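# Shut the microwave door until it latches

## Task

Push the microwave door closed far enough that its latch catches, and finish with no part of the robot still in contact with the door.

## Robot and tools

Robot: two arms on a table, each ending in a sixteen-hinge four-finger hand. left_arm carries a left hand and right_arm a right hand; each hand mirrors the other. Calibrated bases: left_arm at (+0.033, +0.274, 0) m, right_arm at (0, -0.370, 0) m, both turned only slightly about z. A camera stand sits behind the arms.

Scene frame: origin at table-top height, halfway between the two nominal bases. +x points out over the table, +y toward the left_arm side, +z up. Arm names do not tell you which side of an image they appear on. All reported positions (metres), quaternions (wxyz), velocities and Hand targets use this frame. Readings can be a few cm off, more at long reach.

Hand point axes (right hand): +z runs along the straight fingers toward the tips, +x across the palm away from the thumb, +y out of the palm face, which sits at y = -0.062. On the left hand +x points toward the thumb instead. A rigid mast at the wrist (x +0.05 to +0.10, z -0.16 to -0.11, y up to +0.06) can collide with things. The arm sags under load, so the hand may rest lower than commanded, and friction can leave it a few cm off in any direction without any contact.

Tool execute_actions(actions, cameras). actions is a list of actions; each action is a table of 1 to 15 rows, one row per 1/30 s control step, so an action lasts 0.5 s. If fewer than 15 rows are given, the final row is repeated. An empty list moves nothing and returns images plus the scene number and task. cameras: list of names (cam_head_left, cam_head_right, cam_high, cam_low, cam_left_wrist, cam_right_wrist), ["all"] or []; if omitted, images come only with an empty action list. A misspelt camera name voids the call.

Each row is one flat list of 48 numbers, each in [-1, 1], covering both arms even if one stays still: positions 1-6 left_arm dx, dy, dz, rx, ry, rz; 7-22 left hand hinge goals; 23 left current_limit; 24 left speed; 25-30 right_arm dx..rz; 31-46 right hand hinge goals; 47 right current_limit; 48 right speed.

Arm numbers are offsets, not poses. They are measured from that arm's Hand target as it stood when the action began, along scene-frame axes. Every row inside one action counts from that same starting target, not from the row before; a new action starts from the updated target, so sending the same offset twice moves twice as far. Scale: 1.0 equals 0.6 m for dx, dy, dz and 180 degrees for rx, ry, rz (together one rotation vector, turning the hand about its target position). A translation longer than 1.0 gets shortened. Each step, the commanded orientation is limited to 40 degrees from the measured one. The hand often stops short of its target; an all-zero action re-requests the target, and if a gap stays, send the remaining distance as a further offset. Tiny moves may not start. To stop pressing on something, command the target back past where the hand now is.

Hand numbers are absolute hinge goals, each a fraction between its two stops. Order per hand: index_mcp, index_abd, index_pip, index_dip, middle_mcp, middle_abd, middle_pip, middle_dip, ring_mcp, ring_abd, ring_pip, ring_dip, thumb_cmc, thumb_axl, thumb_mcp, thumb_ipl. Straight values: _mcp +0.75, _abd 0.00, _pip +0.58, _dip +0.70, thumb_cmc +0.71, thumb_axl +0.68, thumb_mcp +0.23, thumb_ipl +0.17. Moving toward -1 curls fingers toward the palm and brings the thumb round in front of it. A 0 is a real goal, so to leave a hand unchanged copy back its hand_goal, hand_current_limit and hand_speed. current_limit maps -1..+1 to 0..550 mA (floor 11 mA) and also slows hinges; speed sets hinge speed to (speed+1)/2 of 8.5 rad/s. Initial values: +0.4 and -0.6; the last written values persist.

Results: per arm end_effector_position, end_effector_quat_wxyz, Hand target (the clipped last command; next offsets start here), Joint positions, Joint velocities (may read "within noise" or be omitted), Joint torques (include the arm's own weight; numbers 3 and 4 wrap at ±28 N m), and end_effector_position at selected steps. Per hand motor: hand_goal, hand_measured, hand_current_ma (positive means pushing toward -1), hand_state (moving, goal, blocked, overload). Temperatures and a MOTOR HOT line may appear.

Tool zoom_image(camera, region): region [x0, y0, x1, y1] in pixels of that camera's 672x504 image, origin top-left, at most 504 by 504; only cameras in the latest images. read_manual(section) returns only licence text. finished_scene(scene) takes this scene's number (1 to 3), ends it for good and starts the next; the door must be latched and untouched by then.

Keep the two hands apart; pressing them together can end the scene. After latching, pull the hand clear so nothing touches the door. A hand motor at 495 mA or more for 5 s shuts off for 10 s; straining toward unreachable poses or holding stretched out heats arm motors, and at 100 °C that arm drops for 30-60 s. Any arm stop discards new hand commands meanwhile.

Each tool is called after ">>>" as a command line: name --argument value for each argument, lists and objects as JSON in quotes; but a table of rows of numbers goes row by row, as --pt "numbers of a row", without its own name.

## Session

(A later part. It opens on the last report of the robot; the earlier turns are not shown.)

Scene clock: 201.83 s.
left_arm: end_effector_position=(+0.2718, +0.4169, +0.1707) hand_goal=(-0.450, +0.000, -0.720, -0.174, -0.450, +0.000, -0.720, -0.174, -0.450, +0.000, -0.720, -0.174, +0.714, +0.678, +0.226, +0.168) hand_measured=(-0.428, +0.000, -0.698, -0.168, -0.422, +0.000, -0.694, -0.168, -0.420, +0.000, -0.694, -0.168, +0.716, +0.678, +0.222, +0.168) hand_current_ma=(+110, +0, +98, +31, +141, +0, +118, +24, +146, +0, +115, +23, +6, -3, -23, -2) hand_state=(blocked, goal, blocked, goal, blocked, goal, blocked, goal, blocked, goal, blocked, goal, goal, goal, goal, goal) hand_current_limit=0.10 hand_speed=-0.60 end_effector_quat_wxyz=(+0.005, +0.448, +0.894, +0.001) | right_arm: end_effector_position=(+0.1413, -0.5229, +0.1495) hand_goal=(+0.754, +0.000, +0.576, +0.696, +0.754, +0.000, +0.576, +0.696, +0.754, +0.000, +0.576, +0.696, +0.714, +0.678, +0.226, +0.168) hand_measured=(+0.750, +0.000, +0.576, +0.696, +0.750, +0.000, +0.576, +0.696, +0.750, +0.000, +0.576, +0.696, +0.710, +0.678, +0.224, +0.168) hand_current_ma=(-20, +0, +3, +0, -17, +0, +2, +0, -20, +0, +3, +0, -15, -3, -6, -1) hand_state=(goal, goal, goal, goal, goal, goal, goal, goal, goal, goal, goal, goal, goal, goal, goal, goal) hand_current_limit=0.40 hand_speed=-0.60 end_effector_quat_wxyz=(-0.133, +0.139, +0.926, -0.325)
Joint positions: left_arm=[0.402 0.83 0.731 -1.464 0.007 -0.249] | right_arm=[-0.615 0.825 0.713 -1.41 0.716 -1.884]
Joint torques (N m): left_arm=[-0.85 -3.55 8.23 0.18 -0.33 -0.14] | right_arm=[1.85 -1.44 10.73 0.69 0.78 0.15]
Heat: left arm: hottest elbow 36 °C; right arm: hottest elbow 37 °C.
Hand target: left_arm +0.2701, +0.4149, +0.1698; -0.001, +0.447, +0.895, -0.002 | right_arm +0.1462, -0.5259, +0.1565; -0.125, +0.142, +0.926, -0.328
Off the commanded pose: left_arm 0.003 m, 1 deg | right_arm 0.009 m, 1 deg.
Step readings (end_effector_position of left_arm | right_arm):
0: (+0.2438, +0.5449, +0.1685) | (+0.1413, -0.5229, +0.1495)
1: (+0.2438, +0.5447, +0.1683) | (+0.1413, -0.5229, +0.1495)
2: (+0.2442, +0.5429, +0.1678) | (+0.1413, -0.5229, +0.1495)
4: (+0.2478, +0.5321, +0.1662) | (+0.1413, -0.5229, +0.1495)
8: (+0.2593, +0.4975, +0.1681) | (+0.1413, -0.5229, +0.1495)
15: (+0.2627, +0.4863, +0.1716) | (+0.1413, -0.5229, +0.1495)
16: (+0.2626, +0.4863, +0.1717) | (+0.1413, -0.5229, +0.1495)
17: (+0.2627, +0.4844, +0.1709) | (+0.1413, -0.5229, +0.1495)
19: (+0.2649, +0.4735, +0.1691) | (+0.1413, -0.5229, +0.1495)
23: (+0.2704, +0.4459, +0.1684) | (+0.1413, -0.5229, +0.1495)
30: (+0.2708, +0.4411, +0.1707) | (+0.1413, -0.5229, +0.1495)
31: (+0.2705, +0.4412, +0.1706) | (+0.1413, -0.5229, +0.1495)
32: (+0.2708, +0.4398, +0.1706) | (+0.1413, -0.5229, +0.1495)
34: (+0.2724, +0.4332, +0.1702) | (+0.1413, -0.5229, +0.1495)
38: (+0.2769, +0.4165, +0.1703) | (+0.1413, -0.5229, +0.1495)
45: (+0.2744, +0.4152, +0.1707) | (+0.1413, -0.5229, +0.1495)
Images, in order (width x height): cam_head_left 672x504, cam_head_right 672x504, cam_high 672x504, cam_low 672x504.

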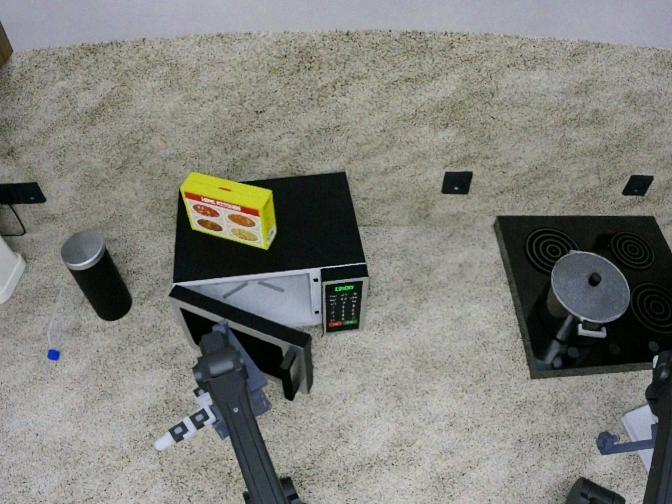

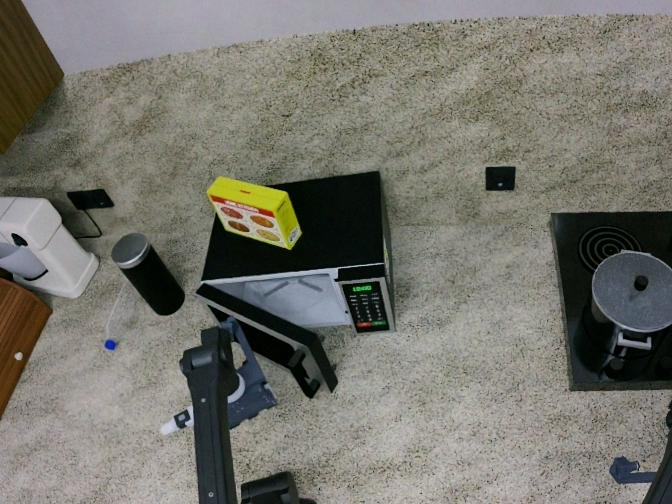

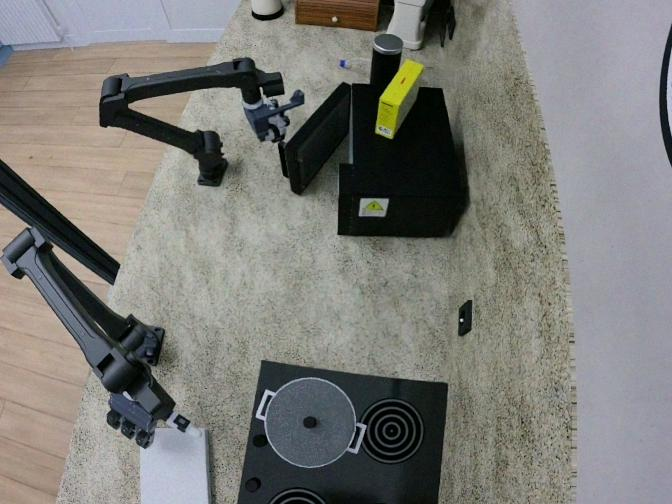

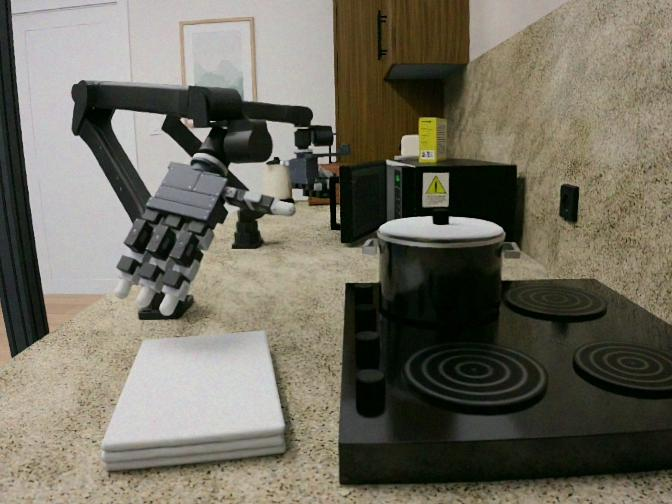

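>>> execute_actions --actions '[[[-0.058,-0.025,0,0,0,0.0667,-0.45,0,-0.72,-0.174,-0.45,0,-0.72,-0.174,-0.45,0,-0.72,-0.174,0.714,0.678,0.226,0.168,0.1,-0.6,0,0,0,0,0,0,0.754,0,0.576,0.696,0.754,0,0.576,0.696,0.754,0,0.576,0.696,0.714,0.678,0.226,0.168,0.4,-0.6]],[[-0.033,-0.083,0,0,0,0.078,-0.45,0,-0.72,-0.174,-0.45,0,-0.72,-0.174,-0.45,0,-0.72,-0.174,0.714,0.678,0.226,0.168,0.1,-0.6,0,0,0,0,0,0,0.754,0,0.576,0.696,0.754,0,0.576,0.696,0.754,0,0.576,0.696,0.714,0.678,0.226,0.168,0.4,-0.6]],[[-0.008,-0.05,0,0,0,0.078,-0.45,0,-0.72,-0.174,-0.45,0,-0.72,-0.174,-0.45,0,-0.72,-0.174,0.714,0.678,0.226,0.168,0.1,-0.6,0,0,0,0,0,0,0.754,0,0.576,0.696,0.754,0,0.576,0.696,0.754,0,0.576,0.696,0.714,0.678,0.226,0.168,0.4,-0.6]],[[0,0,0,0,0,0.072,-0.45,0,-0.72,-0.174,-0.45,0,-0.72,-0.174,-0.45,0,-0.72,-0.174,0.714,0.678,0.226,0.168,0.1,-0.6,0,0,0,0,0,0,0.754,0,0.576,0.696,0.754,0,0.576,0.696,0.754,0,0.576,0.696,0.714,0.678,0.226,0.168,0.4,-0.6]]]' --cameras '["cam_head_left","cam_head_right","cam_high","cam_low","cam_left_wrist"]'

Scene clock: 225.17 s.
left_arm: end_effector_position=(+0.1970, +0.3214, +0.1575) hand_goal=(-0.450, +0.000, -0.720, -0.174, -0.450, +0.000, -0.720, -0.174, -0.450, +0.000, -0.720, -0.174, +0.714, +0.678, +0.226, +0.168) hand_measured=(-0.428, +0.000, -0.698, -0.168, -0.422, +0.000, -0.694, -0.168, -0.420, +0.000, -0.694, -0.168, +0.714, +0.678, +0.222, +0.168) hand_current_ma=(+110, +0, +98, +31, +141, +0, +118, +24, +146, +0, +115, +23, +0, -3, -23, -2) hand_state=(blocked, goal, blocked, goal, blocked, goal, blocked, goal, blocked, goal, blocked, goal, goal, goal, goal, goal) hand_current_limit=0.10 hand_speed=-0.60 end_effector_quat_wxyz=(-0.022, +0.009, +1.000, -0.001) | right_arm: end_effector_position=(+0.1413, -0.5229, +0.1495) hand_goal=(+0.754, +0.000, +0.576, +0.696, +0.754, +0.000, +0.576, +0.696, +0.754, +0.000, +0.576, +0.696, +0.714, +0.678, +0.226, +0.168) hand_measured=(+0.750, +0.000, +0.576, +0.696, +0.750, +0.000, +0.576, +0.696, +0.750, +0.000, +0.576, +0.696, +0.710, +0.678, +0.224, +0.168) hand_current_ma=(-20, +0, +3, +0, -17, +0, +2, +0, -20, +0, +3, +0, -15, -3, -6, -1) hand_state=(goal, goal, goal, goal, goal, goal, goal, goal, goal, goal, goal, goal, goal, goal, goal, goal) hand_current_limit=0.40 hand_speed=-0.60 end_effector_quat_wxyz=(-0.133, +0.139, +0.926, -0.325)
Joint positions: left_arm=[-0.18 0.845 0.7 -1.469 0.009 -1.742] | right_arm=[-0.615 0.825 0.713 -1.41 0.716 -1.884]
Joint torques (N m): left_arm=[0.5 -2.73 10.8 0.58 -0.44 -0.14] | right_arm=[1.32 -2.02 10.82 0.7 0.74 0.16]
Heat: left arm: hottest elbow 36 °C; right arm: hottest elbow 38 °C.
Hand target: left_arm +0.2106, +0.3202, +0.1697; +0.000, +0.000, +1.000, -0.002 | right_arm +0.1462, -0.5259, +0.1565; -0.125, +0.142, +0.926, -0.328
Off the commanded pose: left_arm 0.018 m, 3 deg | right_arm 0.009 m, 1 deg.
Step readings (end_effector_position of left_arm | right_arm):
0: (+0.2718, +0.4170, +0.1707) | (+0.1413, -0.5229, +0.1495)
1: (+0.2715, +0.4170, +0.1706) | (+0.1413, -0.5229, +0.1495)
2: (+0.2702, +0.4165, +0.1705) | (+0.1413, -0.5229, +0.1495)
4: (+0.2629, +0.4129, +0.1687) | (+0.1413, -0.5229, +0.1495)
8: (+0.2480, +0.4039, +0.1681) | (+0.1413, -0.5229, +0.1495)
15: (+0.2414, +0.4011, +0.1707) | (+0.1413, -0.5229, +0.1495)
16: (+0.2407, +0.4008, +0.1706) | (+0.1413, -0.5229, +0.1495)
17: (+0.2395, +0.3980, +0.1700) | (+0.1413, -0.5229, +0.1495)
19: (+0.2368, +0.3842, +0.1680) | (+0.1413, -0.5229, +0.1495)
23: (+0.2310, +0.3593, +0.1680) | (+0.1413, -0.5229, +0.1495)
30: (+0.2222, +0.3500, +0.1699) | (+0.1413, -0.5229, +0.1495)
31: (+0.2209, +0.3494, +0.1697) | (+0.1413, -0.5229, +0.1495)
32: (+0.2191, +0.3467, +0.1687) | (+0.1413, -0.5229, +0.1495)
34: (+0.2146, +0.3380, +0.1653) | (+0.1413, -0.5229, +0.1495)
38: (+0.2099, +0.3246, +0.1607) | (+0.1413, -0.5229, +0.1495)
45: (+0.2041, +0.3230, +0.1596) | (+0.1413, -0.5229, +0.1495)
46: (+0.2033, +0.3231, +0.1597) | (+0.1413, -0.5229, +0.1495)
47: (+0.2025, +0.3229, +0.1594) | (+0.1413, -0.5229, +0.1495)
49: (+0.2017, +0.3222, +0.1582) | (+0.1413, -0.5229, +0.1495)
53: (+0.2024, +0.3211, +0.1563) | (+0.1413, -0.5229, +0.1495)
60: (+0.1989, +0.3215, +0.1571) | (+0.1413, -0.5229, +0.1495)
Images, in order (width x height): cam_head_left 672x504, cam_head_right 672x504, cam_high 672x504, cam_low 672x504, cam_left_wrist 672x504.

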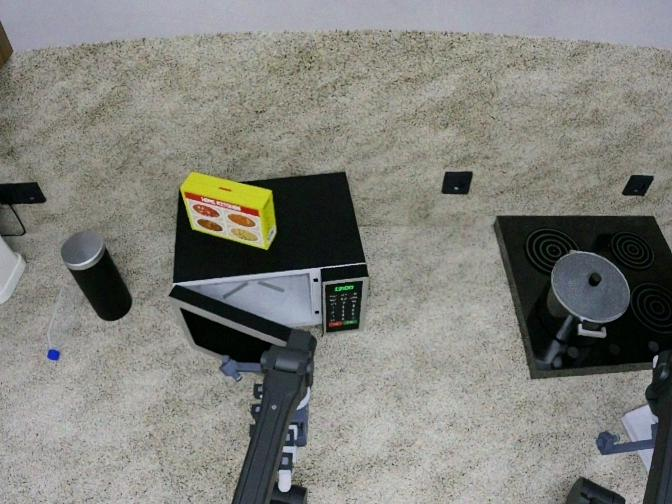

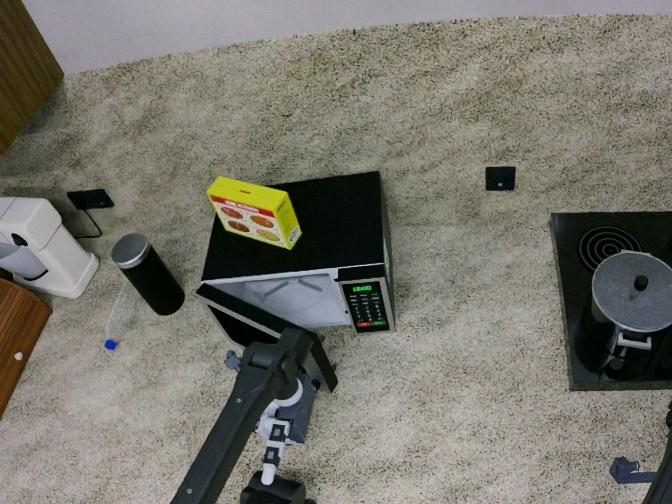

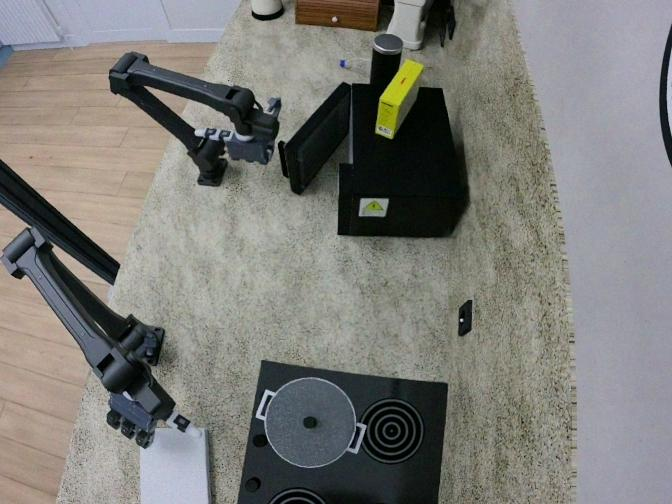

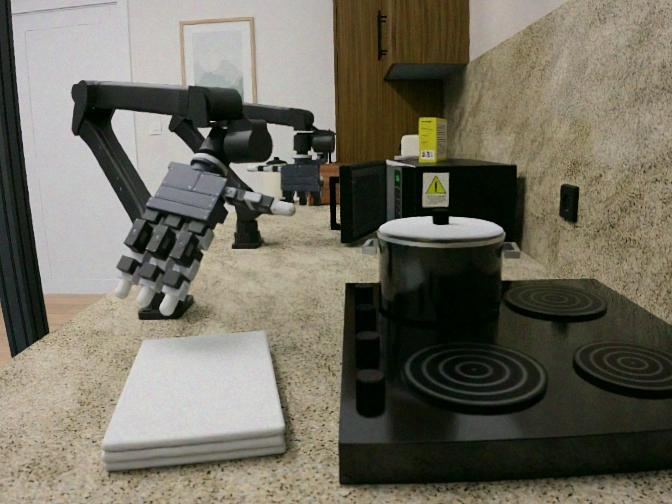

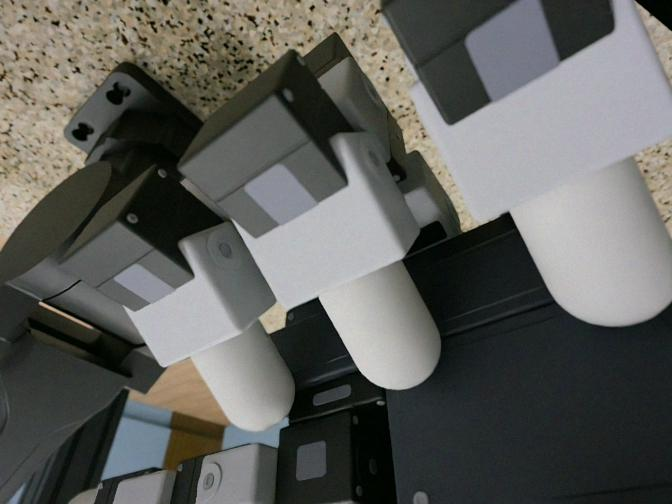

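>>> execute_actions --actions '[[[0.055,0,0.01,0,0,0,-0.45,0,-0.72,-0.174,-0.45,0,-0.72,-0.174,-0.45,0,-0.72,-0.174,0.714,0.678,0.226,0.168,0.1,-0.6,0,0,0,0,0,0,0.754,0,0.576,0.696,0.754,0,0.576,0.696,0.754,0,0.576,0.696,0.714,0.678,0.226,0.168,0.4,-0.6]],[[0.055,0,0,0,0,0,-0.45,0,-0.72,-0.174,-0.45,0,-0.72,-0.174,-0.45,0,-0.72,-0.174,0.714,0.678,0.226,0.168,0.1,-0.6,0,0,0,0,0,0,0.754,0,0.576,0.696,0.754,0,0.576,0.696,0.754,0,0.576,0.696,0.714,0.678,0.226,0.168,0.4,-0.6]]]' --cameras '["cam_head_left","cam_head_right","cam_high"]'

Scene clock: 236.70 s.
left_arm: end_effector_position=(+0.2596, +0.3197, +0.1646) hand_goal=(-0.450, +0.000, -0.720, -0.174, -0.450, +0.000, -0.720, -0.174, -0.450, +0.000, -0.720, -0.174, +0.714, +0.678, +0.226, +0.168) hand_measured=(-0.428, +0.000, -0.698, -0.168, -0.422, +0.000, -0.694, -0.168, -0.420, +0.000, -0.694, -0.168, +0.714, +0.678, +0.222, +0.168) hand_current_ma=(+110, +0, +98, +31, +141, +0, +118, +24, +146, +0, +115, +23, +0, -3, -24, -2) hand_state=(blocked, goal, blocked, goal, blocked, goal, blocked, goal, blocked, goal, blocked, goal, goal, goal, goal, goal) hand_current_limit=0.10 hand_speed=-0.60 end_effector_quat_wxyz=(-0.021, +0.000, +1.000, +0.000) | right_arm: end_effector_position=(+0.1413, -0.5229, +0.1495) hand_goal=(+0.754, +0.000, +0.576, +0.696, +0.754, +0.000, +0.576, +0.696, +0.754, +0.000, +0.576, +0.696, +0.714, +0.678, +0.226, +0.168) hand_measured=(+0.750, +0.000, +0.576, +0.696, +0.750, +0.000, +0.576, +0.696, +0.750, +0.000, +0.576, +0.696, +0.710, +0.678, +0.224, +0.168) hand_current_ma=(-20, +0, +3, +0, -17, +0, +2, +0, -20, +0, +3, +0, -15, -3, -6, -1) hand_state=(goal, goal, goal, goal, goal, goal, goal, goal, goal, goal, goal, goal, goal, goal, goal, goal) hand_current_limit=0.40 hand_speed=-0.60 end_effector_quat_wxyz=(-0.133, +0.139, +0.926, -0.325)
Joint positions: left_arm=[-0.139 1.041 0.828 -1.399 0.006 -1.72] | right_arm=[-0.615 0.825 0.713 -1.41 0.716 -1.884]
Joint torques (N m): left_arm=[0.62 -5.42 10.78 0.57 -0.39 0.03] | right_arm=[1.26 -2.02 10.65 0.85 0.72 0.11]
Heat: left arm: hottest elbow 36 °C; right arm: hottest elbow 38 °C.
Hand target: left_arm +0.2767, +0.3202, +0.1758; +0.000, +0.000, +1.000, -0.002 | right_arm +0.1462, -0.5259, +0.1565; -0.125, +0.142, +0.926, -0.328
Off the commanded pose: left_arm 0.020 m, 2 deg | right_arm 0.009 m, 1 deg.
Step readings (end_effector_position of left_arm | right_arm):
0: (+0.1970, +0.3214, +0.1575) | (+0.1413, -0.5229, +0.1495)
1: (+0.1972, +0.3213, +0.1577) | (+0.1413, -0.5229, +0.1495)
2: (+0.1984, +0.3213, +0.1582) | (+0.1413, -0.5229, +0.1495)
4: (+0.2059, +0.3209, +0.1607) | (+0.1413, -0.5229, +0.1495)
8: (+0.2228, +0.3196, +0.1642) | (+0.1413, -0.5229, +0.1495)
15: (+0.2277, +0.3199, +0.1643) | (+0.1413, -0.5229, +0.1495)
16: (+0.2279, +0.3199, +0.1644) | (+0.1413, -0.5229, +0.1495)
17: (+0.2291, +0.3200, +0.1648) | (+0.1413, -0.5229, +0.1495)
19: (+0.2369, +0.3197, +0.1660) | (+0.1413, -0.5229, +0.1495)
23: (+0.2558, +0.3188, +0.1665) | (+0.1413, -0.5229, +0.1495)
30: (+0.2595, +0.3196, +0.1646) | (+0.1413, -0.5229, +0.1495)
Images, in order (width x height): cam_head_left 672x504, cam_head_right 672x504, cam_high 672x504.

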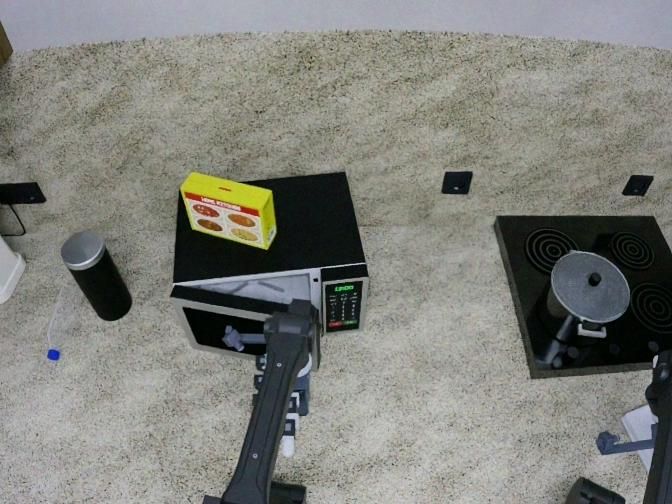

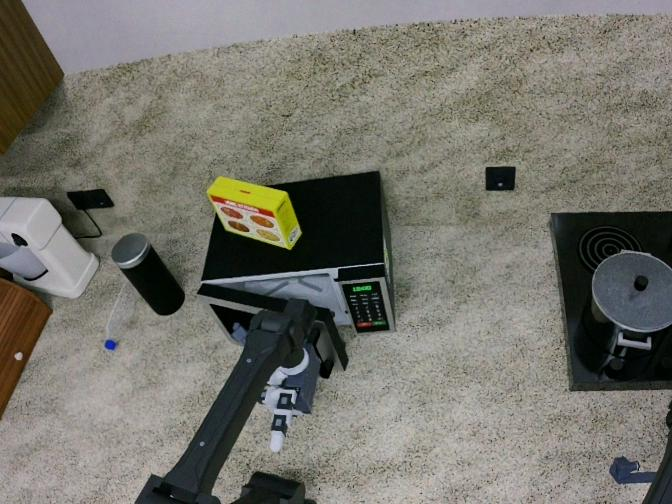

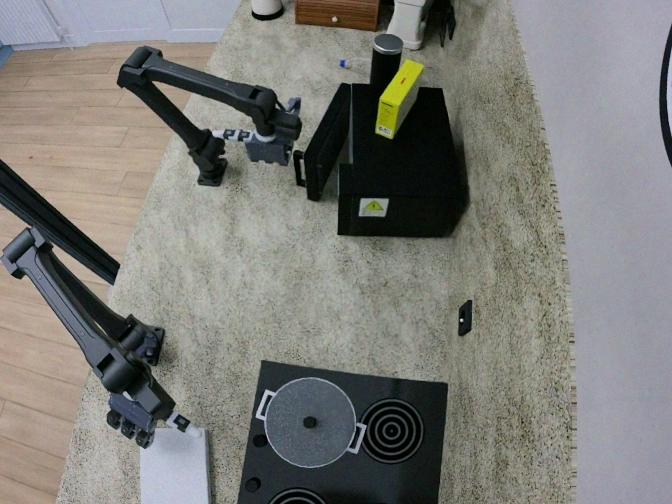

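>>> execute_actions --actions '[[[0.05,0,-0.005,0,0,0,-0.45,0,-0.72,-0.174,-0.45,0,-0.72,-0.174,-0.45,0,-0.72,-0.174,0.714,0.678,0.226,0.168,0.1,-0.6,0,0,0,0,0,0,0.754,0,0.576,0.696,0.754,0,0.576,0.696,0.754,0,0.576,0.696,0.714,0.678,0.226,0.168,0.4,-0.6]],[[0.04,0,-0.005,0,0,0,-0.45,0,-0.72,-0.174,-0.45,0,-0.72,-0.174,-0.45,0,-0.72,-0.174,0.714,0.678,0.226,0.168,0.1,-0.6,0,0,0,0,0,0,0.754,0,0.576,0.696,0.754,0,0.576,0.696,0.754,0,0.576,0.696,0.714,0.678,0.226,0.168,0.4,-0.6]],[[0.03,0,-0.005,0,0,0,-0.45,0,-0.72,-0.174,-0.45,0,-0.72,-0.174,-0.45,0,-0.72,-0.174,0.714,0.678,0.226,0.168,0.1,-0.6,0,0,0,0,0,0,0.754,0,0.576,0.696,0.754,0,0.576,0.696,0.754,0,0.576,0.696,0.714,0.678,0.226,0.168,0.4,-0.6]]]' --cameras '["cam_head_left","cam_head_right","cam_high"]'

Scene clock: 243.40 s.
left_arm: end_effector_position=(+0.3317, +0.3185, +0.1581) hand_goal=(-0.450, +0.000, -0.720, -0.174, -0.450, +0.000, -0.720, -0.174, -0.450, +0.000, -0.720, -0.174, +0.714, +0.678, +0.226, +0.168) hand_measured=(-0.428, +0.000, -0.698, -0.168, -0.422, +0.000, -0.694, -0.168, -0.420, +0.000, -0.694, -0.168, +0.714, +0.678, +0.222, +0.168) hand_current_ma=(+110, +0, +98, +31, +141, +0, +118, +24, +146, +0, +115, +23, +0, -3, -24, -2) hand_state=(blocked, goal, blocked, goal, blocked, goal, blocked, goal, blocked, goal, blocked, goal, goal, goal, goal, goal) hand_current_limit=0.10 hand_speed=-0.60 end_effector_quat_wxyz=(-0.017, +0.000, +1.000, -0.001) | right_arm: end_effector_position=(+0.1413, -0.5229, +0.1495) hand_goal=(+0.754, +0.000, +0.576, +0.696, +0.754, +0.000, +0.576, +0.696, +0.754, +0.000, +0.576, +0.696, +0.714, +0.678, +0.226, +0.168) hand_measured=(+0.750, +0.000, +0.576, +0.696, +0.750, +0.000, +0.576, +0.696, +0.750, +0.000, +0.576, +0.696, +0.710, +0.678, +0.224, +0.168) hand_current_ma=(-20, +0, +3, +0, -17, +0, +2, +0, -20, +0, +3, +0, -15, -3, -6, -1) hand_state=(goal, goal, goal, goal, goal, goal, goal, goal, goal, goal, goal, goal, goal, goal, goal, goal) hand_current_limit=0.40 hand_speed=-0.60 end_effector_quat_wxyz=(-0.133, +0.139, +0.926, -0.325)
Joint positions: left_arm=[-0.11 1.245 0.964 -1.323 0.006 -1.69] | right_arm=[-0.615 0.825 0.713 -1.41 0.716 -1.884]
Joint torques (N m): left_arm=[0.73 -8.29 10.48 0.55 -0.38 0.04] | right_arm=[1.55 -1.49 10.89 0.8 0.75 0.12]
Heat: left arm: hottest elbow 37 °C; right arm: hottest elbow 38 °C.
Hand target: left_arm +0.3487, +0.3201, +0.1669; +0.001, +0.000, +1.000, -0.002 | right_arm +0.1462, -0.5259, +0.1565; -0.125, +0.142, +0.926, -0.328
Off the commanded pose: left_arm 0.019 m, 2 deg | right_arm 0.009 m, 1 deg.
Step readings (end_effector_position of left_arm | right_arm):
0: (+0.2597, +0.3197, +0.1646) | (+0.1413, -0.5229, +0.1495)
1: (+0.2598, +0.3197, +0.1647) | (+0.1413, -0.5229, +0.1495)
2: (+0.2611, +0.3197, +0.1650) | (+0.1413, -0.5229, +0.1495)
4: (+0.2687, +0.3193, +0.1658) | (+0.1413, -0.5229, +0.1495)
8: (+0.2843, +0.3187, +0.1642) | (+0.1413, -0.5229, +0.1495)
15: (+0.2894, +0.3191, +0.1624) | (+0.1413, -0.5229, +0.1495)
16: (+0.2897, +0.3192, +0.1625) | (+0.1413, -0.5229, +0.1495)
17: (+0.2906, +0.3192, +0.1627) | (+0.1413, -0.5229, +0.1495)
19: (+0.2966, +0.3190, +0.1636) | (+0.1413, -0.5229, +0.1495)
23: (+0.3106, +0.3184, +0.1623) | (+0.1413, -0.5229, +0.1495)
30: (+0.3137, +0.3187, +0.1603) | (+0.1413, -0.5229, +0.1495)
31: (+0.3138, +0.3188, +0.1604) | (+0.1413, -0.5229, +0.1495)
32: (+0.3145, +0.3188, +0.1607) | (+0.1413, -0.5229, +0.1495)
34: (+0.3189, +0.3187, +0.1610) | (+0.1413, -0.5229, +0.1495)
38: (+0.3291, +0.3184, +0.1597) | (+0.1413, -0.5229, +0.1495)
45: (+0.3315, +0.3185, +0.1580) | (+0.1413, -0.5229, +0.1495)
Images, in order (width x height): cam_head_left 672x504, cam_head_right 672x504, cam_high 672x504.

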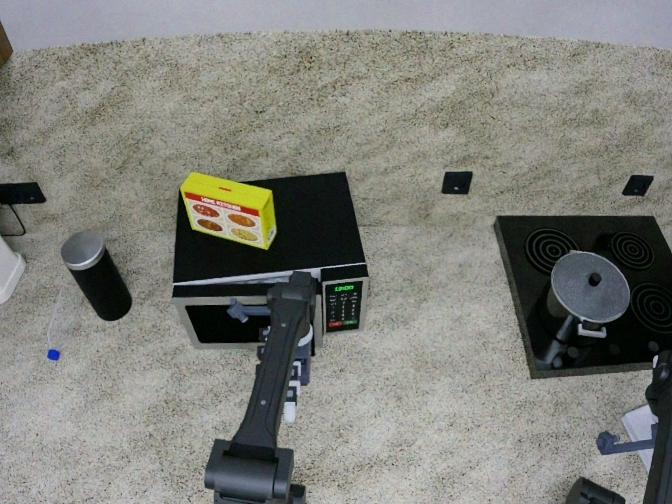

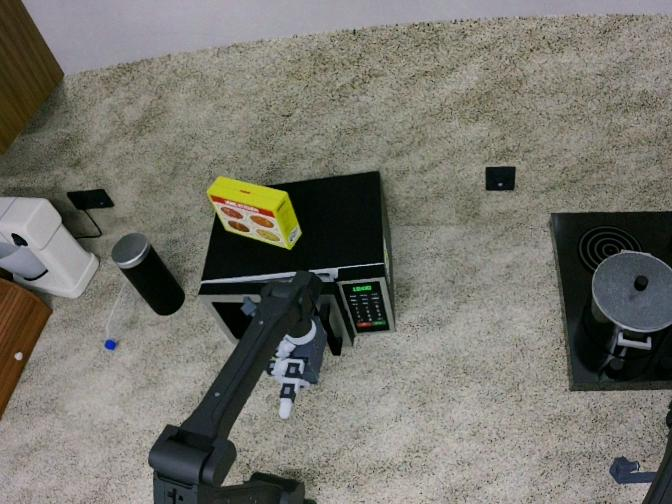

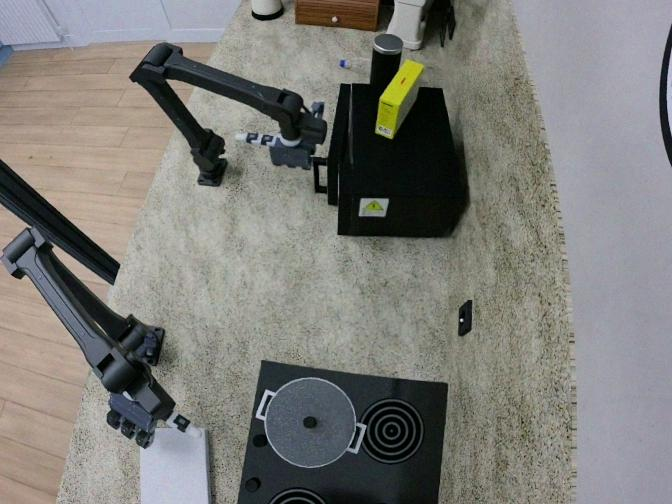

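>>> execute_actions --actions '[[[0.025,0,0,0,0,0,-0.45,0,-0.72,-0.174,-0.45,0,-0.72,-0.174,-0.45,0,-0.72,-0.174,0.714,0.678,0.226,0.168,0.1,-0.6,0,0,0,0,0,0,0.754,0,0.576,0.696,0.754,0,0.576,0.696,0.754,0,0.576,0.696,0.714,0.678,0.226,0.168,0.4,-0.6]],[[0.025,0,0,0,0,0,-0.45,0,-0.72,-0.174,-0.45,0,-0.72,-0.174,-0.45,0,-0.72,-0.174,0.714,0.678,0.226,0.168,0.1,-0.6,0,0,0,0,0,0,0.754,0,0.576,0.696,0.754,0,0.576,0.696,0.754,0,0.576,0.696,0.714,0.678,0.226,0.168,0.4,-0.6]]]' --cameras '["cam_head_left","cam_head_right","cam_high"]'

>>> zoom_image --camera "cam_high" --region '[240, 60, 500, 260]'

Scene clock: 251.50 s.
left_arm: end_effector_position=(+0.3560, +0.3184, +0.1588) hand_goal=(-0.450, +0.000, -0.720, -0.174, -0.450, +0.000, -0.720, -0.174, -0.450, +0.000, -0.720, -0.174, +0.714, +0.678, +0.226, +0.168) hand_measured=(-0.428, +0.000, -0.698, -0.168, -0.422, +0.000, -0.694, -0.168, -0.420, +0.000, -0.694, -0.168, +0.714, +0.678, +0.222, +0.168) hand_current_ma=(+110, +0, +98, +31, +141, +0, +118, +24, +146, +0, +115, +23, +0, -3, -24, -2) hand_state=(blocked, goal, blocked, goal, blocked, goal, blocked, goal, blocked, goal, blocked, goal, goal, goal, goal, goal) hand_current_limit=0.10 hand_speed=-0.60 end_effector_quat_wxyz=(-0.019, +0.004, +1.000, -0.001) | right_arm: end_effector_position=(+0.1413, -0.5229, +0.1495) hand_goal=(+0.754, +0.000, +0.576, +0.696, +0.754, +0.000, +0.576, +0.696, +0.754, +0.000, +0.576, +0.696, +0.714, +0.678, +0.226, +0.168) hand_measured=(+0.750, +0.000, +0.576, +0.696, +0.750, +0.000, +0.576, +0.696, +0.750, +0.000, +0.576, +0.696, +0.710, +0.678, +0.224, +0.168) hand_current_ma=(-20, +0, +3, +0, -17, +0, +2, +0, -20, +0, +3, +0, -15, -3, -6, -1) hand_state=(goal, goal, goal, goal, goal, goal, goal, goal, goal, goal, goal, goal, goal, goal, goal, goal) hand_current_limit=0.40 hand_speed=-0.60 end_effector_quat_wxyz=(-0.133, +0.139, +0.926, -0.325)
Joint positions: left_arm=[-0.102 1.312 1.024 -1.321 0.006 -1.676] | right_arm=[-0.615 0.825 0.713 -1.41 0.716 -1.884]
Joint torques (N m): left_arm=[0.85 -8.29 11.32 0.76 -0.38 0.01] | right_arm=[1.55 -1.61 10.81 0.73 0.8 0.12]
Heat: left arm: hottest elbow 37 °C; right arm: hottest elbow 38 °C.
Hand target: left_arm +0.3787, +0.3202, +0.1668; +0.001, +0.000, +1.000, -0.002 | right_arm +0.1462, -0.5259, +0.1565; -0.125, +0.142, +0.926, -0.328
Off the commanded pose: left_arm 0.024 m, 2 deg | right_arm 0.009 m, 1 deg.
Step readings (end_effector_position of left_arm | right_arm):
0: (+0.3317, +0.3185, +0.1581) | (+0.1413, -0.5229, +0.1495)
1: (+0.3319, +0.3185, +0.1581) | (+0.1413, -0.5229, +0.1495)
2: (+0.3324, +0.3185, +0.1583) | (+0.1413, -0.5229, +0.1495)
4: (+0.3361, +0.3184, +0.1592) | (+0.1413, -0.5229, +0.1495)
8: (+0.3440, +0.3183, +0.1592) | (+0.1413, -0.5229, +0.1495)
15: (+0.3460, +0.3184, +0.1585) | (+0.1413, -0.5229, +0.1495)
16: (+0.3462, +0.3184, +0.1585) | (+0.1413, -0.5229, +0.1495)
17: (+0.3469, +0.3183, +0.1587) | (+0.1413, -0.5229, +0.1495)
19: (+0.3509, +0.3182, +0.1596) | (+0.1413, -0.5229, +0.1495)
23: (+0.3557, +0.3182, +0.1591) | (+0.1413, -0.5229, +0.1495)
30: (+0.3560, +0.3184, +0.1588) | (+0.1413, -0.5229, +0.1495)
Images, in order (width x height): cam_head_left 672x504, cam_head_right 672x504, cam_high 672x504.

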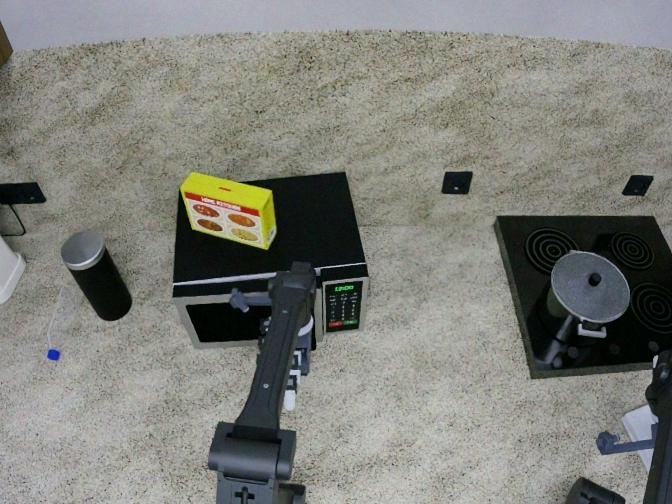

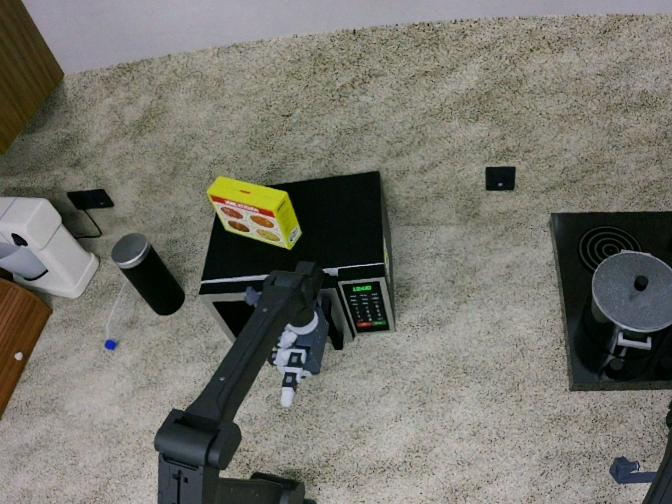

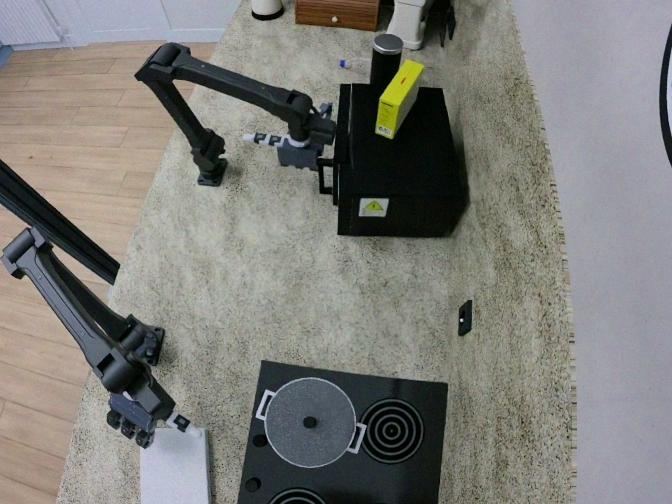

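Scaled by 1.938.

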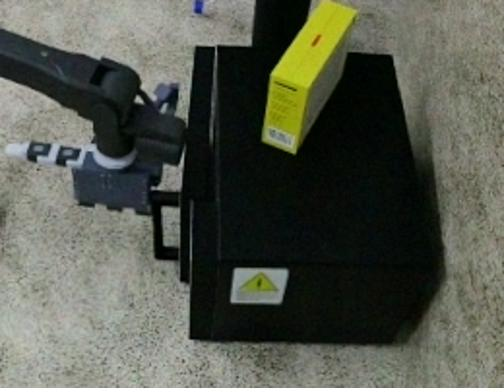

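>>> execute_actions --actions '[[[0.03,0,0,0,0,0,-0.45,0,-0.72,-0.174,-0.45,0,-0.72,-0.174,-0.45,0,-0.72,-0.174,0.714,0.678,0.226,0.168,0.1,-0.6,0,0,0,0,0,0,0.754,0,0.576,0.696,0.754,0,0.576,0.696,0.754,0,0.576,0.696,0.714,0.678,0.226,0.168,0.4,-0.6]],[[0.03,0,0,0,0,0,-0.45,0,-0.72,-0.174,-0.45,0,-0.72,-0.174,-0.45,0,-0.72,-0.174,0.714,0.678,0.226,0.168,0.1,-0.6,0,0,0,0,0,0,0.754,0,0.576,0.696,0.754,0,0.576,0.696,0.754,0,0.576,0.696,0.714,0.678,0.226,0.168,0.4,-0.6]]]' --cameras '["cam_head_right","cam_high"]'

>>> zoom_image --camera "cam_high" --region '[240, 60, 500, 260]'

Scene clock: 260.43 s.
left_arm: end_effector_position=(+0.3563, +0.3197, +0.1566) hand_goal=(-0.450, +0.000, -0.720, -0.174, -0.450, +0.000, -0.720, -0.174, -0.450, +0.000, -0.720, -0.174, +0.714, +0.678, +0.226, +0.168) hand_measured=(-0.428, +0.000, -0.698, -0.168, -0.422, +0.000, -0.694, -0.168, -0.420, +0.000, -0.694, -0.168, +0.714, +0.678, +0.222, +0.168) hand_current_ma=(+110, +0, +98, +31, +141, +0, +118, +24, +146, +0, +115, +23, +0, -3, -24, -2) hand_state=(blocked, goal, blocked, goal, blocked, goal, blocked, goal, blocked, goal, blocked, goal, goal, goal, goal, goal) hand_current_limit=0.10 hand_speed=-0.60 end_effector_quat_wxyz=(-0.062, +0.015, +0.998, +0.003) | right_arm: end_effector_position=(+0.1413, -0.5229, +0.1495) hand_goal=(+0.754, +0.000, +0.576, +0.696, +0.754, +0.000, +0.576, +0.696, +0.754, +0.000, +0.576, +0.696, +0.714, +0.678, +0.226, +0.168) hand_measured=(+0.750, +0.000, +0.576, +0.696, +0.750, +0.000, +0.576, +0.696, +0.750, +0.000, +0.576, +0.696, +0.710, +0.678, +0.224, +0.168) hand_current_ma=(-20, +0, +3, +0, -17, +0, +2, +0, -20, +0, +3, +0, -15, -3, -6, -1) hand_state=(goal, goal, goal, goal, goal, goal, goal, goal, goal, goal, goal, goal, goal, goal, goal, goal) hand_current_limit=0.40 hand_speed=-0.60 end_effector_quat_wxyz=(-0.133, +0.139, +0.926, -0.325)
Joint positions: left_arm=[-0.101 1.368 1.059 -1.387 0.006 -1.652] | right_arm=[-0.615 0.825 0.713 -1.41 0.716 -1.884]
Joint torques (N m): left_arm=[1.26 -7.06 14.9 2.85 -0.38 -0.18] | right_arm=[2.02 -2.43 10.81 0.84 0.78 0.13]
Heat: left arm: hottest elbow 38 °C; right arm: hottest elbow 38 °C.
Hand target: left_arm +0.4146, +0.3201, +0.1668; +0.000, +0.000, +1.000, -0.002 | right_arm +0.1462, -0.5259, +0.1565; -0.125, +0.142, +0.926, -0.328
Off the commanded pose: left_arm 0.059 m, 7 deg | right_arm 0.009 m, 1 deg.
Step readings (end_effector_position of left_arm | right_arm):
0: (+0.3560, +0.3184, +0.1588) | (+0.1413, -0.5229, +0.1495)
1: (+0.3561, +0.3184, +0.1587) | (+0.1413, -0.5229, +0.1495)
2: (+0.3561, +0.3184, +0.1586) | (+0.1413, -0.5229, +0.1495)
4: (+0.3562, +0.3185, +0.1582) | (+0.1413, -0.5229, +0.1495)
8: (+0.3561, +0.3187, +0.1549) | (+0.1413, -0.5229, +0.1495)
15: (+0.3560, +0.3188, +0.1531) | (+0.1413, -0.5229, +0.1495)
16: (+0.3560, +0.3188, +0.1531) | (+0.1413, -0.5229, +0.1495)
17: (+0.3561, +0.3189, +0.1533) | (+0.1413, -0.5229, +0.1495)
19: (+0.3562, +0.3191, +0.1544) | (+0.1413, -0.5229, +0.1495)
23: (+0.3561, +0.3195, +0.1558) | (+0.1413, -0.5229, +0.1495)
30: (+0.3563, +0.3197, +0.1566) | (+0.1413, -0.5229, +0.1495)
Images, in order (width x height): cam_head_right 672x504, cam_high 672x504.

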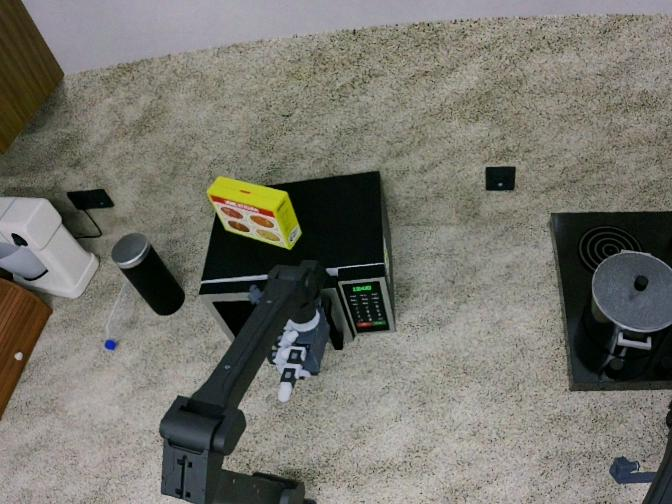

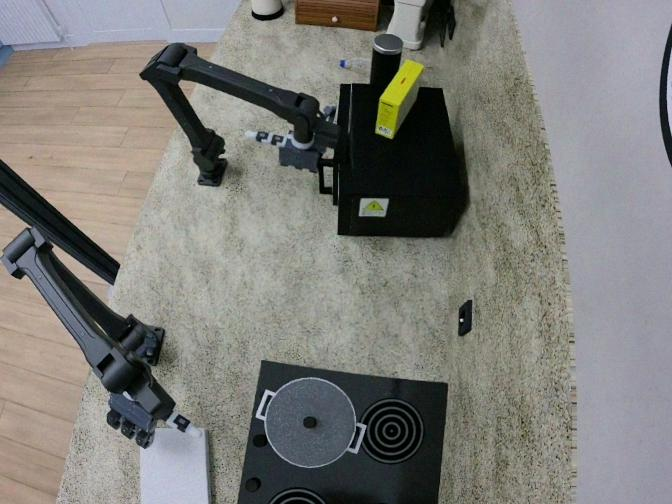

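Scaled by 1.938.

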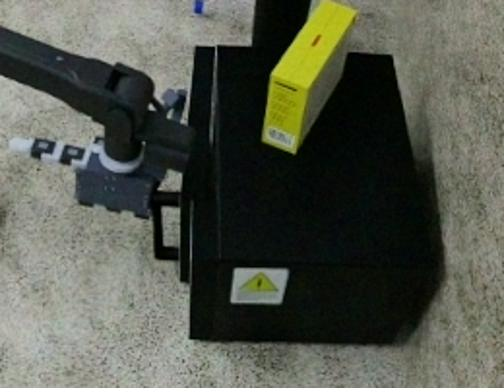

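>>> zoom_image --camera "cam_head_right" --region '[190, 240, 410, 370]'

Scaled by 2.291.

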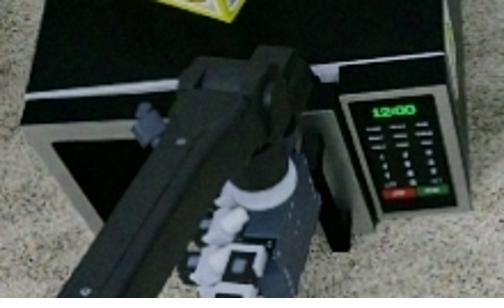

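>>> execute_actions --actions '[[[0.05,-0.02,0,0,0,0,-0.45,0,-0.72,-0.174,-0.45,0,-0.72,-0.174,-0.45,0,-0.72,-0.174,0.714,0.678,0.226,0.168,0.1,-0.6,0,0,0,0,0,0,0.754,0,0.576,0.696,0.754,0,0.576,0.696,0.754,0,0.576,0.696,0.714,0.678,0.226,0.168,0.4,-0.6]]]' --cameras '["cam_head_left","cam_head_right","cam_high"]'

>>> zoom_image --camera "cam_head_right" --region '[190, 240, 410, 370]'

Scene clock: 275.00 s.
left_arm: end_effector_position=(+0.3687, +0.3153, +0.1576) hand_goal=(-0.450, +0.000, -0.720, -0.174, -0.450, +0.000, -0.720, -0.174, -0.450, +0.000, -0.720, -0.174, +0.714, +0.678, +0.226, +0.168) hand_measured=(-0.428, +0.000, -0.698, -0.168, -0.422, +0.000, -0.694, -0.168, -0.420, +0.000, -0.694, -0.168, +0.714, +0.678, +0.222, +0.168) hand_current_ma=(+110, -1, +98, +31, +141, -1, +118, +24, +145, -1, +115, +23, +1, -3, -27, -2) hand_state=(blocked, goal, blocked, goal, blocked, goal, blocked, goal, blocked, goal, blocked, goal, goal, goal, goal, goal) hand_current_limit=0.10 hand_speed=-0.60 end_effector_quat_wxyz=(-0.078, +0.000, +0.997, +0.003) | right_arm: end_effector_position=(+0.1413, -0.5229, +0.1495) hand_goal=(+0.754, +0.000, +0.576, +0.696, +0.754, +0.000, +0.576, +0.696, +0.754, +0.000, +0.576, +0.696, +0.714, +0.678, +0.226, +0.168) hand_measured=(+0.750, +0.000, +0.576, +0.696, +0.750, +0.000, +0.576, +0.696, +0.750, +0.000, +0.576, +0.696, +0.710, +0.678, +0.224, +0.168) hand_current_ma=(-20, +0, +3, +0, -17, +0, +2, +0, -20, +0, +3, +0, -15, -3, -6, -1) hand_state=(goal, goal, goal, goal, goal, goal, goal, goal, goal, goal, goal, goal, goal, goal, goal, goal) hand_current_limit=0.40 hand_speed=-0.60 end_effector_quat_wxyz=(-0.133, +0.139, +0.926, -0.325)
Joint positions: left_arm=[-0.104 1.428 1.117 -1.416 0.012 -1.684] | right_arm=[-0.615 0.825 0.713 -1.41 0.716 -1.884]
Joint torques (N m): left_arm=[-0.32 -6.89 16.58 3.56 -0.56 -0.11] | right_arm=[1.61 -1.61 10.86 0.73 0.77 0.15]
Heat: left arm: hottest elbow 39 °C; right arm: hottest elbow 38 °C.
Hand target: left_arm +0.4447, +0.3082, +0.1668; +0.000, +0.000, +1.000, -0.002 | right_arm +0.1462, -0.5259, +0.1565; -0.125, +0.142, +0.926, -0.328
Off the commanded pose: left_arm 0.077 m, 9 deg | right_arm 0.009 m, 1 deg.
Step readings (end_effector_position of left_arm | right_arm):
0: (+0.3563, +0.3197, +0.1565) | (+0.1413, -0.5229, +0.1495)
1: (+0.3565, +0.3197, +0.1567) | (+0.1413, -0.5229, +0.1495)
2: (+0.3572, +0.3196, +0.1570) | (+0.1413, -0.5229, +0.1495)
4: (+0.3602, +0.3192, +0.1578) | (+0.1413, -0.5229, +0.1495)
8: (+0.3692, +0.3158, +0.1574) | (+0.1413, -0.5229, +0.1495)
15: (+0.3687, +0.3153, +0.1576) | (+0.1413, -0.5229, +0.1495)
Images, in order (width x height): cam_head_left 672x504, cam_head_right 672x504, cam_high 672x504.

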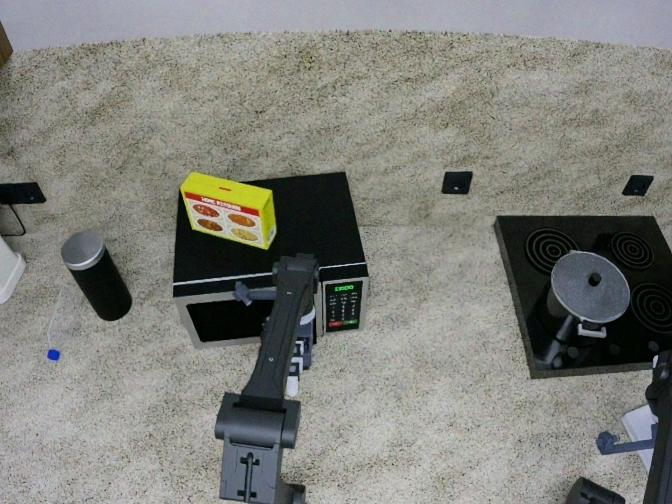

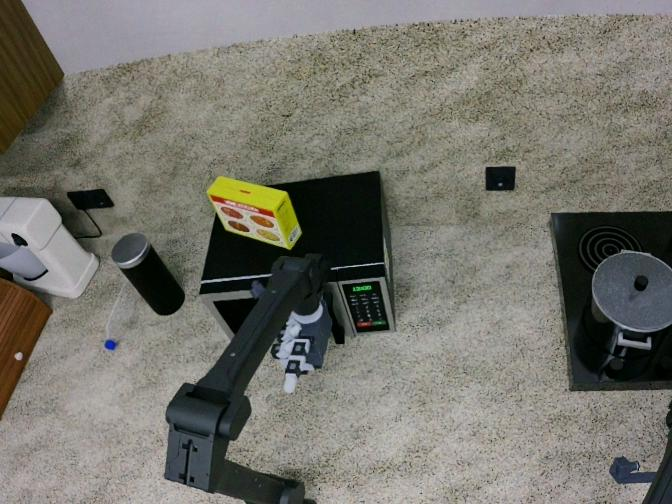

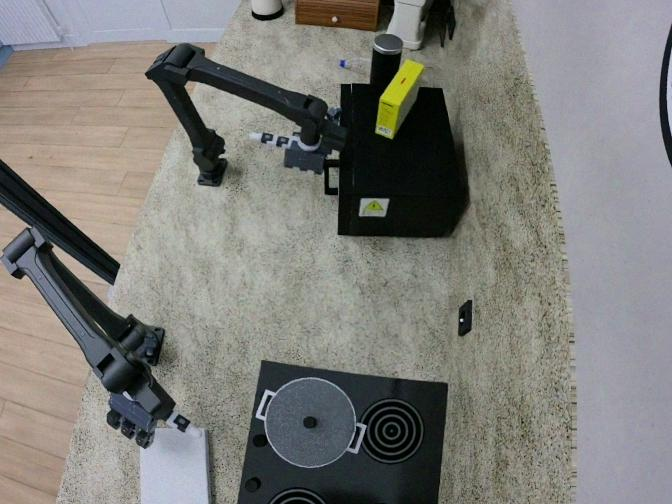

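Scaled by 2.291.

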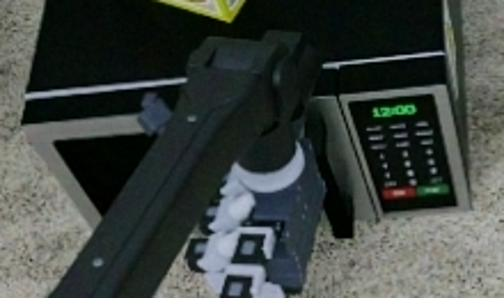

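>>> execute_actions --actions '[[[-0.13,0.02,0,0,0,0,-0.45,0,-0.72,-0.174,-0.45,0,-0.72,-0.174,-0.45,0,-0.72,-0.174,0.714,0.678,0.226,0.168,0.1,-0.6,0,0,0,0,0,0,0.754,0,0.576,0.696,0.754,0,0.576,0.696,0.754,0,0.576,0.696,0.714,0.678,0.226,0.168,0.4,-0.6]],[[-0.12,0,0,0,0,0,-0.45,0,-0.72,-0.174,-0.45,0,-0.72,-0.174,-0.45,0,-0.72,-0.174,0.714,0.678,0.226,0.168,0.1,-0.6,0,0,0,0,0,0,0.754,0,0.576,0.696,0.754,0,0.576,0.696,0.754,0,0.576,0.696,0.714,0.678,0.226,0.168,0.4,-0.6]]]' --cameras '["cam_head_left","cam_head_right","cam_high"]'

>>> zoom_image --camera "cam_head_right" --region '[190, 240, 410, 370]'

Scene clock: 281.83 s.
left_arm: end_effector_position=(+0.2988, +0.3221, +0.1671) hand_goal=(-0.450, +0.000, -0.720, -0.174, -0.450, +0.000, -0.720, -0.174, -0.450, +0.000, -0.720, -0.174, +0.714, +0.678, +0.226, +0.168) hand_measured=(-0.428, +0.000, -0.698, -0.168, -0.422, +0.000, -0.694, -0.168, -0.420, +0.000, -0.694, -0.168, +0.714, +0.678, +0.222, +0.168) hand_current_ma=(+110, -1, +98, +31, +141, -1, +118, +24, +145, -1, +115, +23, +1, -3, -27, -2) hand_state=(blocked, goal, blocked, goal, blocked, goal, blocked, goal, blocked, goal, blocked, goal, goal, goal, goal, goal) hand_current_limit=0.10 hand_speed=-0.60 end_effector_quat_wxyz=(+0.008, +0.001, +1.000, -0.005) | right_arm: end_effector_position=(+0.1413, -0.5229, +0.1495) hand_goal=(+0.754, +0.000, +0.576, +0.696, +0.754, +0.000, +0.576, +0.696, +0.754, +0.000, +0.576, +0.696, +0.714, +0.678, +0.226, +0.168) hand_measured=(+0.750, +0.000, +0.576, +0.696, +0.750, +0.000, +0.576, +0.696, +0.750, +0.000, +0.576, +0.696, +0.710, +0.678, +0.224, +0.168) hand_current_ma=(-20, +0, +3, +0, -17, +0, +2, +0, -20, +0, +3, +0, -15, -3, -6, -1) hand_state=(goal, goal, goal, goal, goal, goal, goal, goal, goal, goal, goal, goal, goal, goal, goal, goal) hand_current_limit=0.40 hand_speed=-0.60 end_effector_quat_wxyz=(-0.133, +0.139, +0.926, -0.325)
Joint positions: left_arm=[-0.11 1.108 0.886 -1.332 0.007 -1.69] | right_arm=[-0.615 0.825 0.713 -1.41 0.716 -1.884]
Joint torques (N m): left_arm=[-0.91 -7.3 7.61 -0.24 -0.42 -0.16] | right_arm=[1.38 -1.44 10.76 0.68 0.73 0.12]
Heat: left arm: hottest elbow 40 °C; right arm: hottest elbow 38 °C.
Hand target: left_arm +0.2946, +0.3202, +0.1667; +0.000, +0.000, +1.000, -0.002 | right_arm +0.1462, -0.5259, +0.1565; -0.125, +0.142, +0.926, -0.328
Off the commanded pose: left_arm 0.005 m, 1 deg | right_arm 0.009 m, 1 deg.
Step readings (end_effector_position of left_arm | right_arm):
0: (+0.3687, +0.3153, +0.1576) | (+0.1413, -0.5229, +0.1495)
1: (+0.3687, +0.3153, +0.1577) | (+0.1413, -0.5229, +0.1495)
2: (+0.3679, +0.3154, +0.1582) | (+0.1413, -0.5229, +0.1495)
4: (+0.3677, +0.3156, +0.1565) | (+0.1413, -0.5229, +0.1495)
8: (+0.3685, +0.3159, +0.1624) | (+0.1413, -0.5229, +0.1495)
15: (+0.3656, +0.3165, +0.1723) | (+0.1413, -0.5229, +0.1495)
16: (+0.3643, +0.3166, +0.1708) | (+0.1413, -0.5229, +0.1495)
17: (+0.3610, +0.3170, +0.1686) | (+0.1413, -0.5229, +0.1495)
19: (+0.3421, +0.3192, +0.1614) | (+0.1413, -0.5229, +0.1495)
23: (+0.3056, +0.3232, +0.1575) | (+0.1413, -0.5229, +0.1495)
30: (+0.2990, +0.3226, +0.1671) | (+0.1413, -0.5229, +0.1495)
Images, in order (width x height): cam_head_left 672x504, cam_head_right 672x504, cam_high 672x504.

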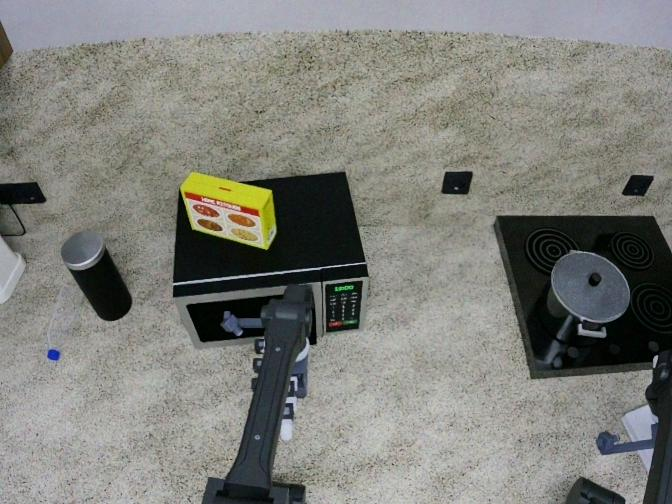

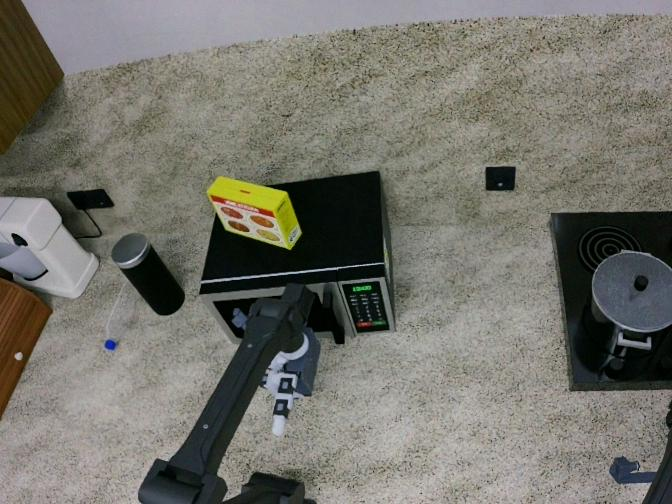

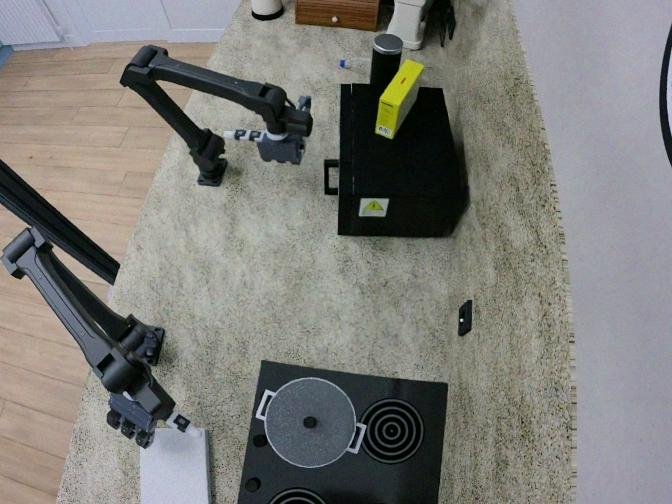

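Scaled by 2.291.

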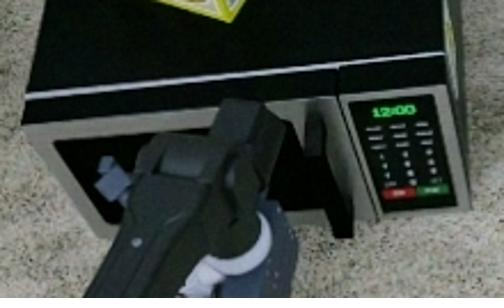

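>>> finished_scene --scene 1

The scene is finished: the task was done.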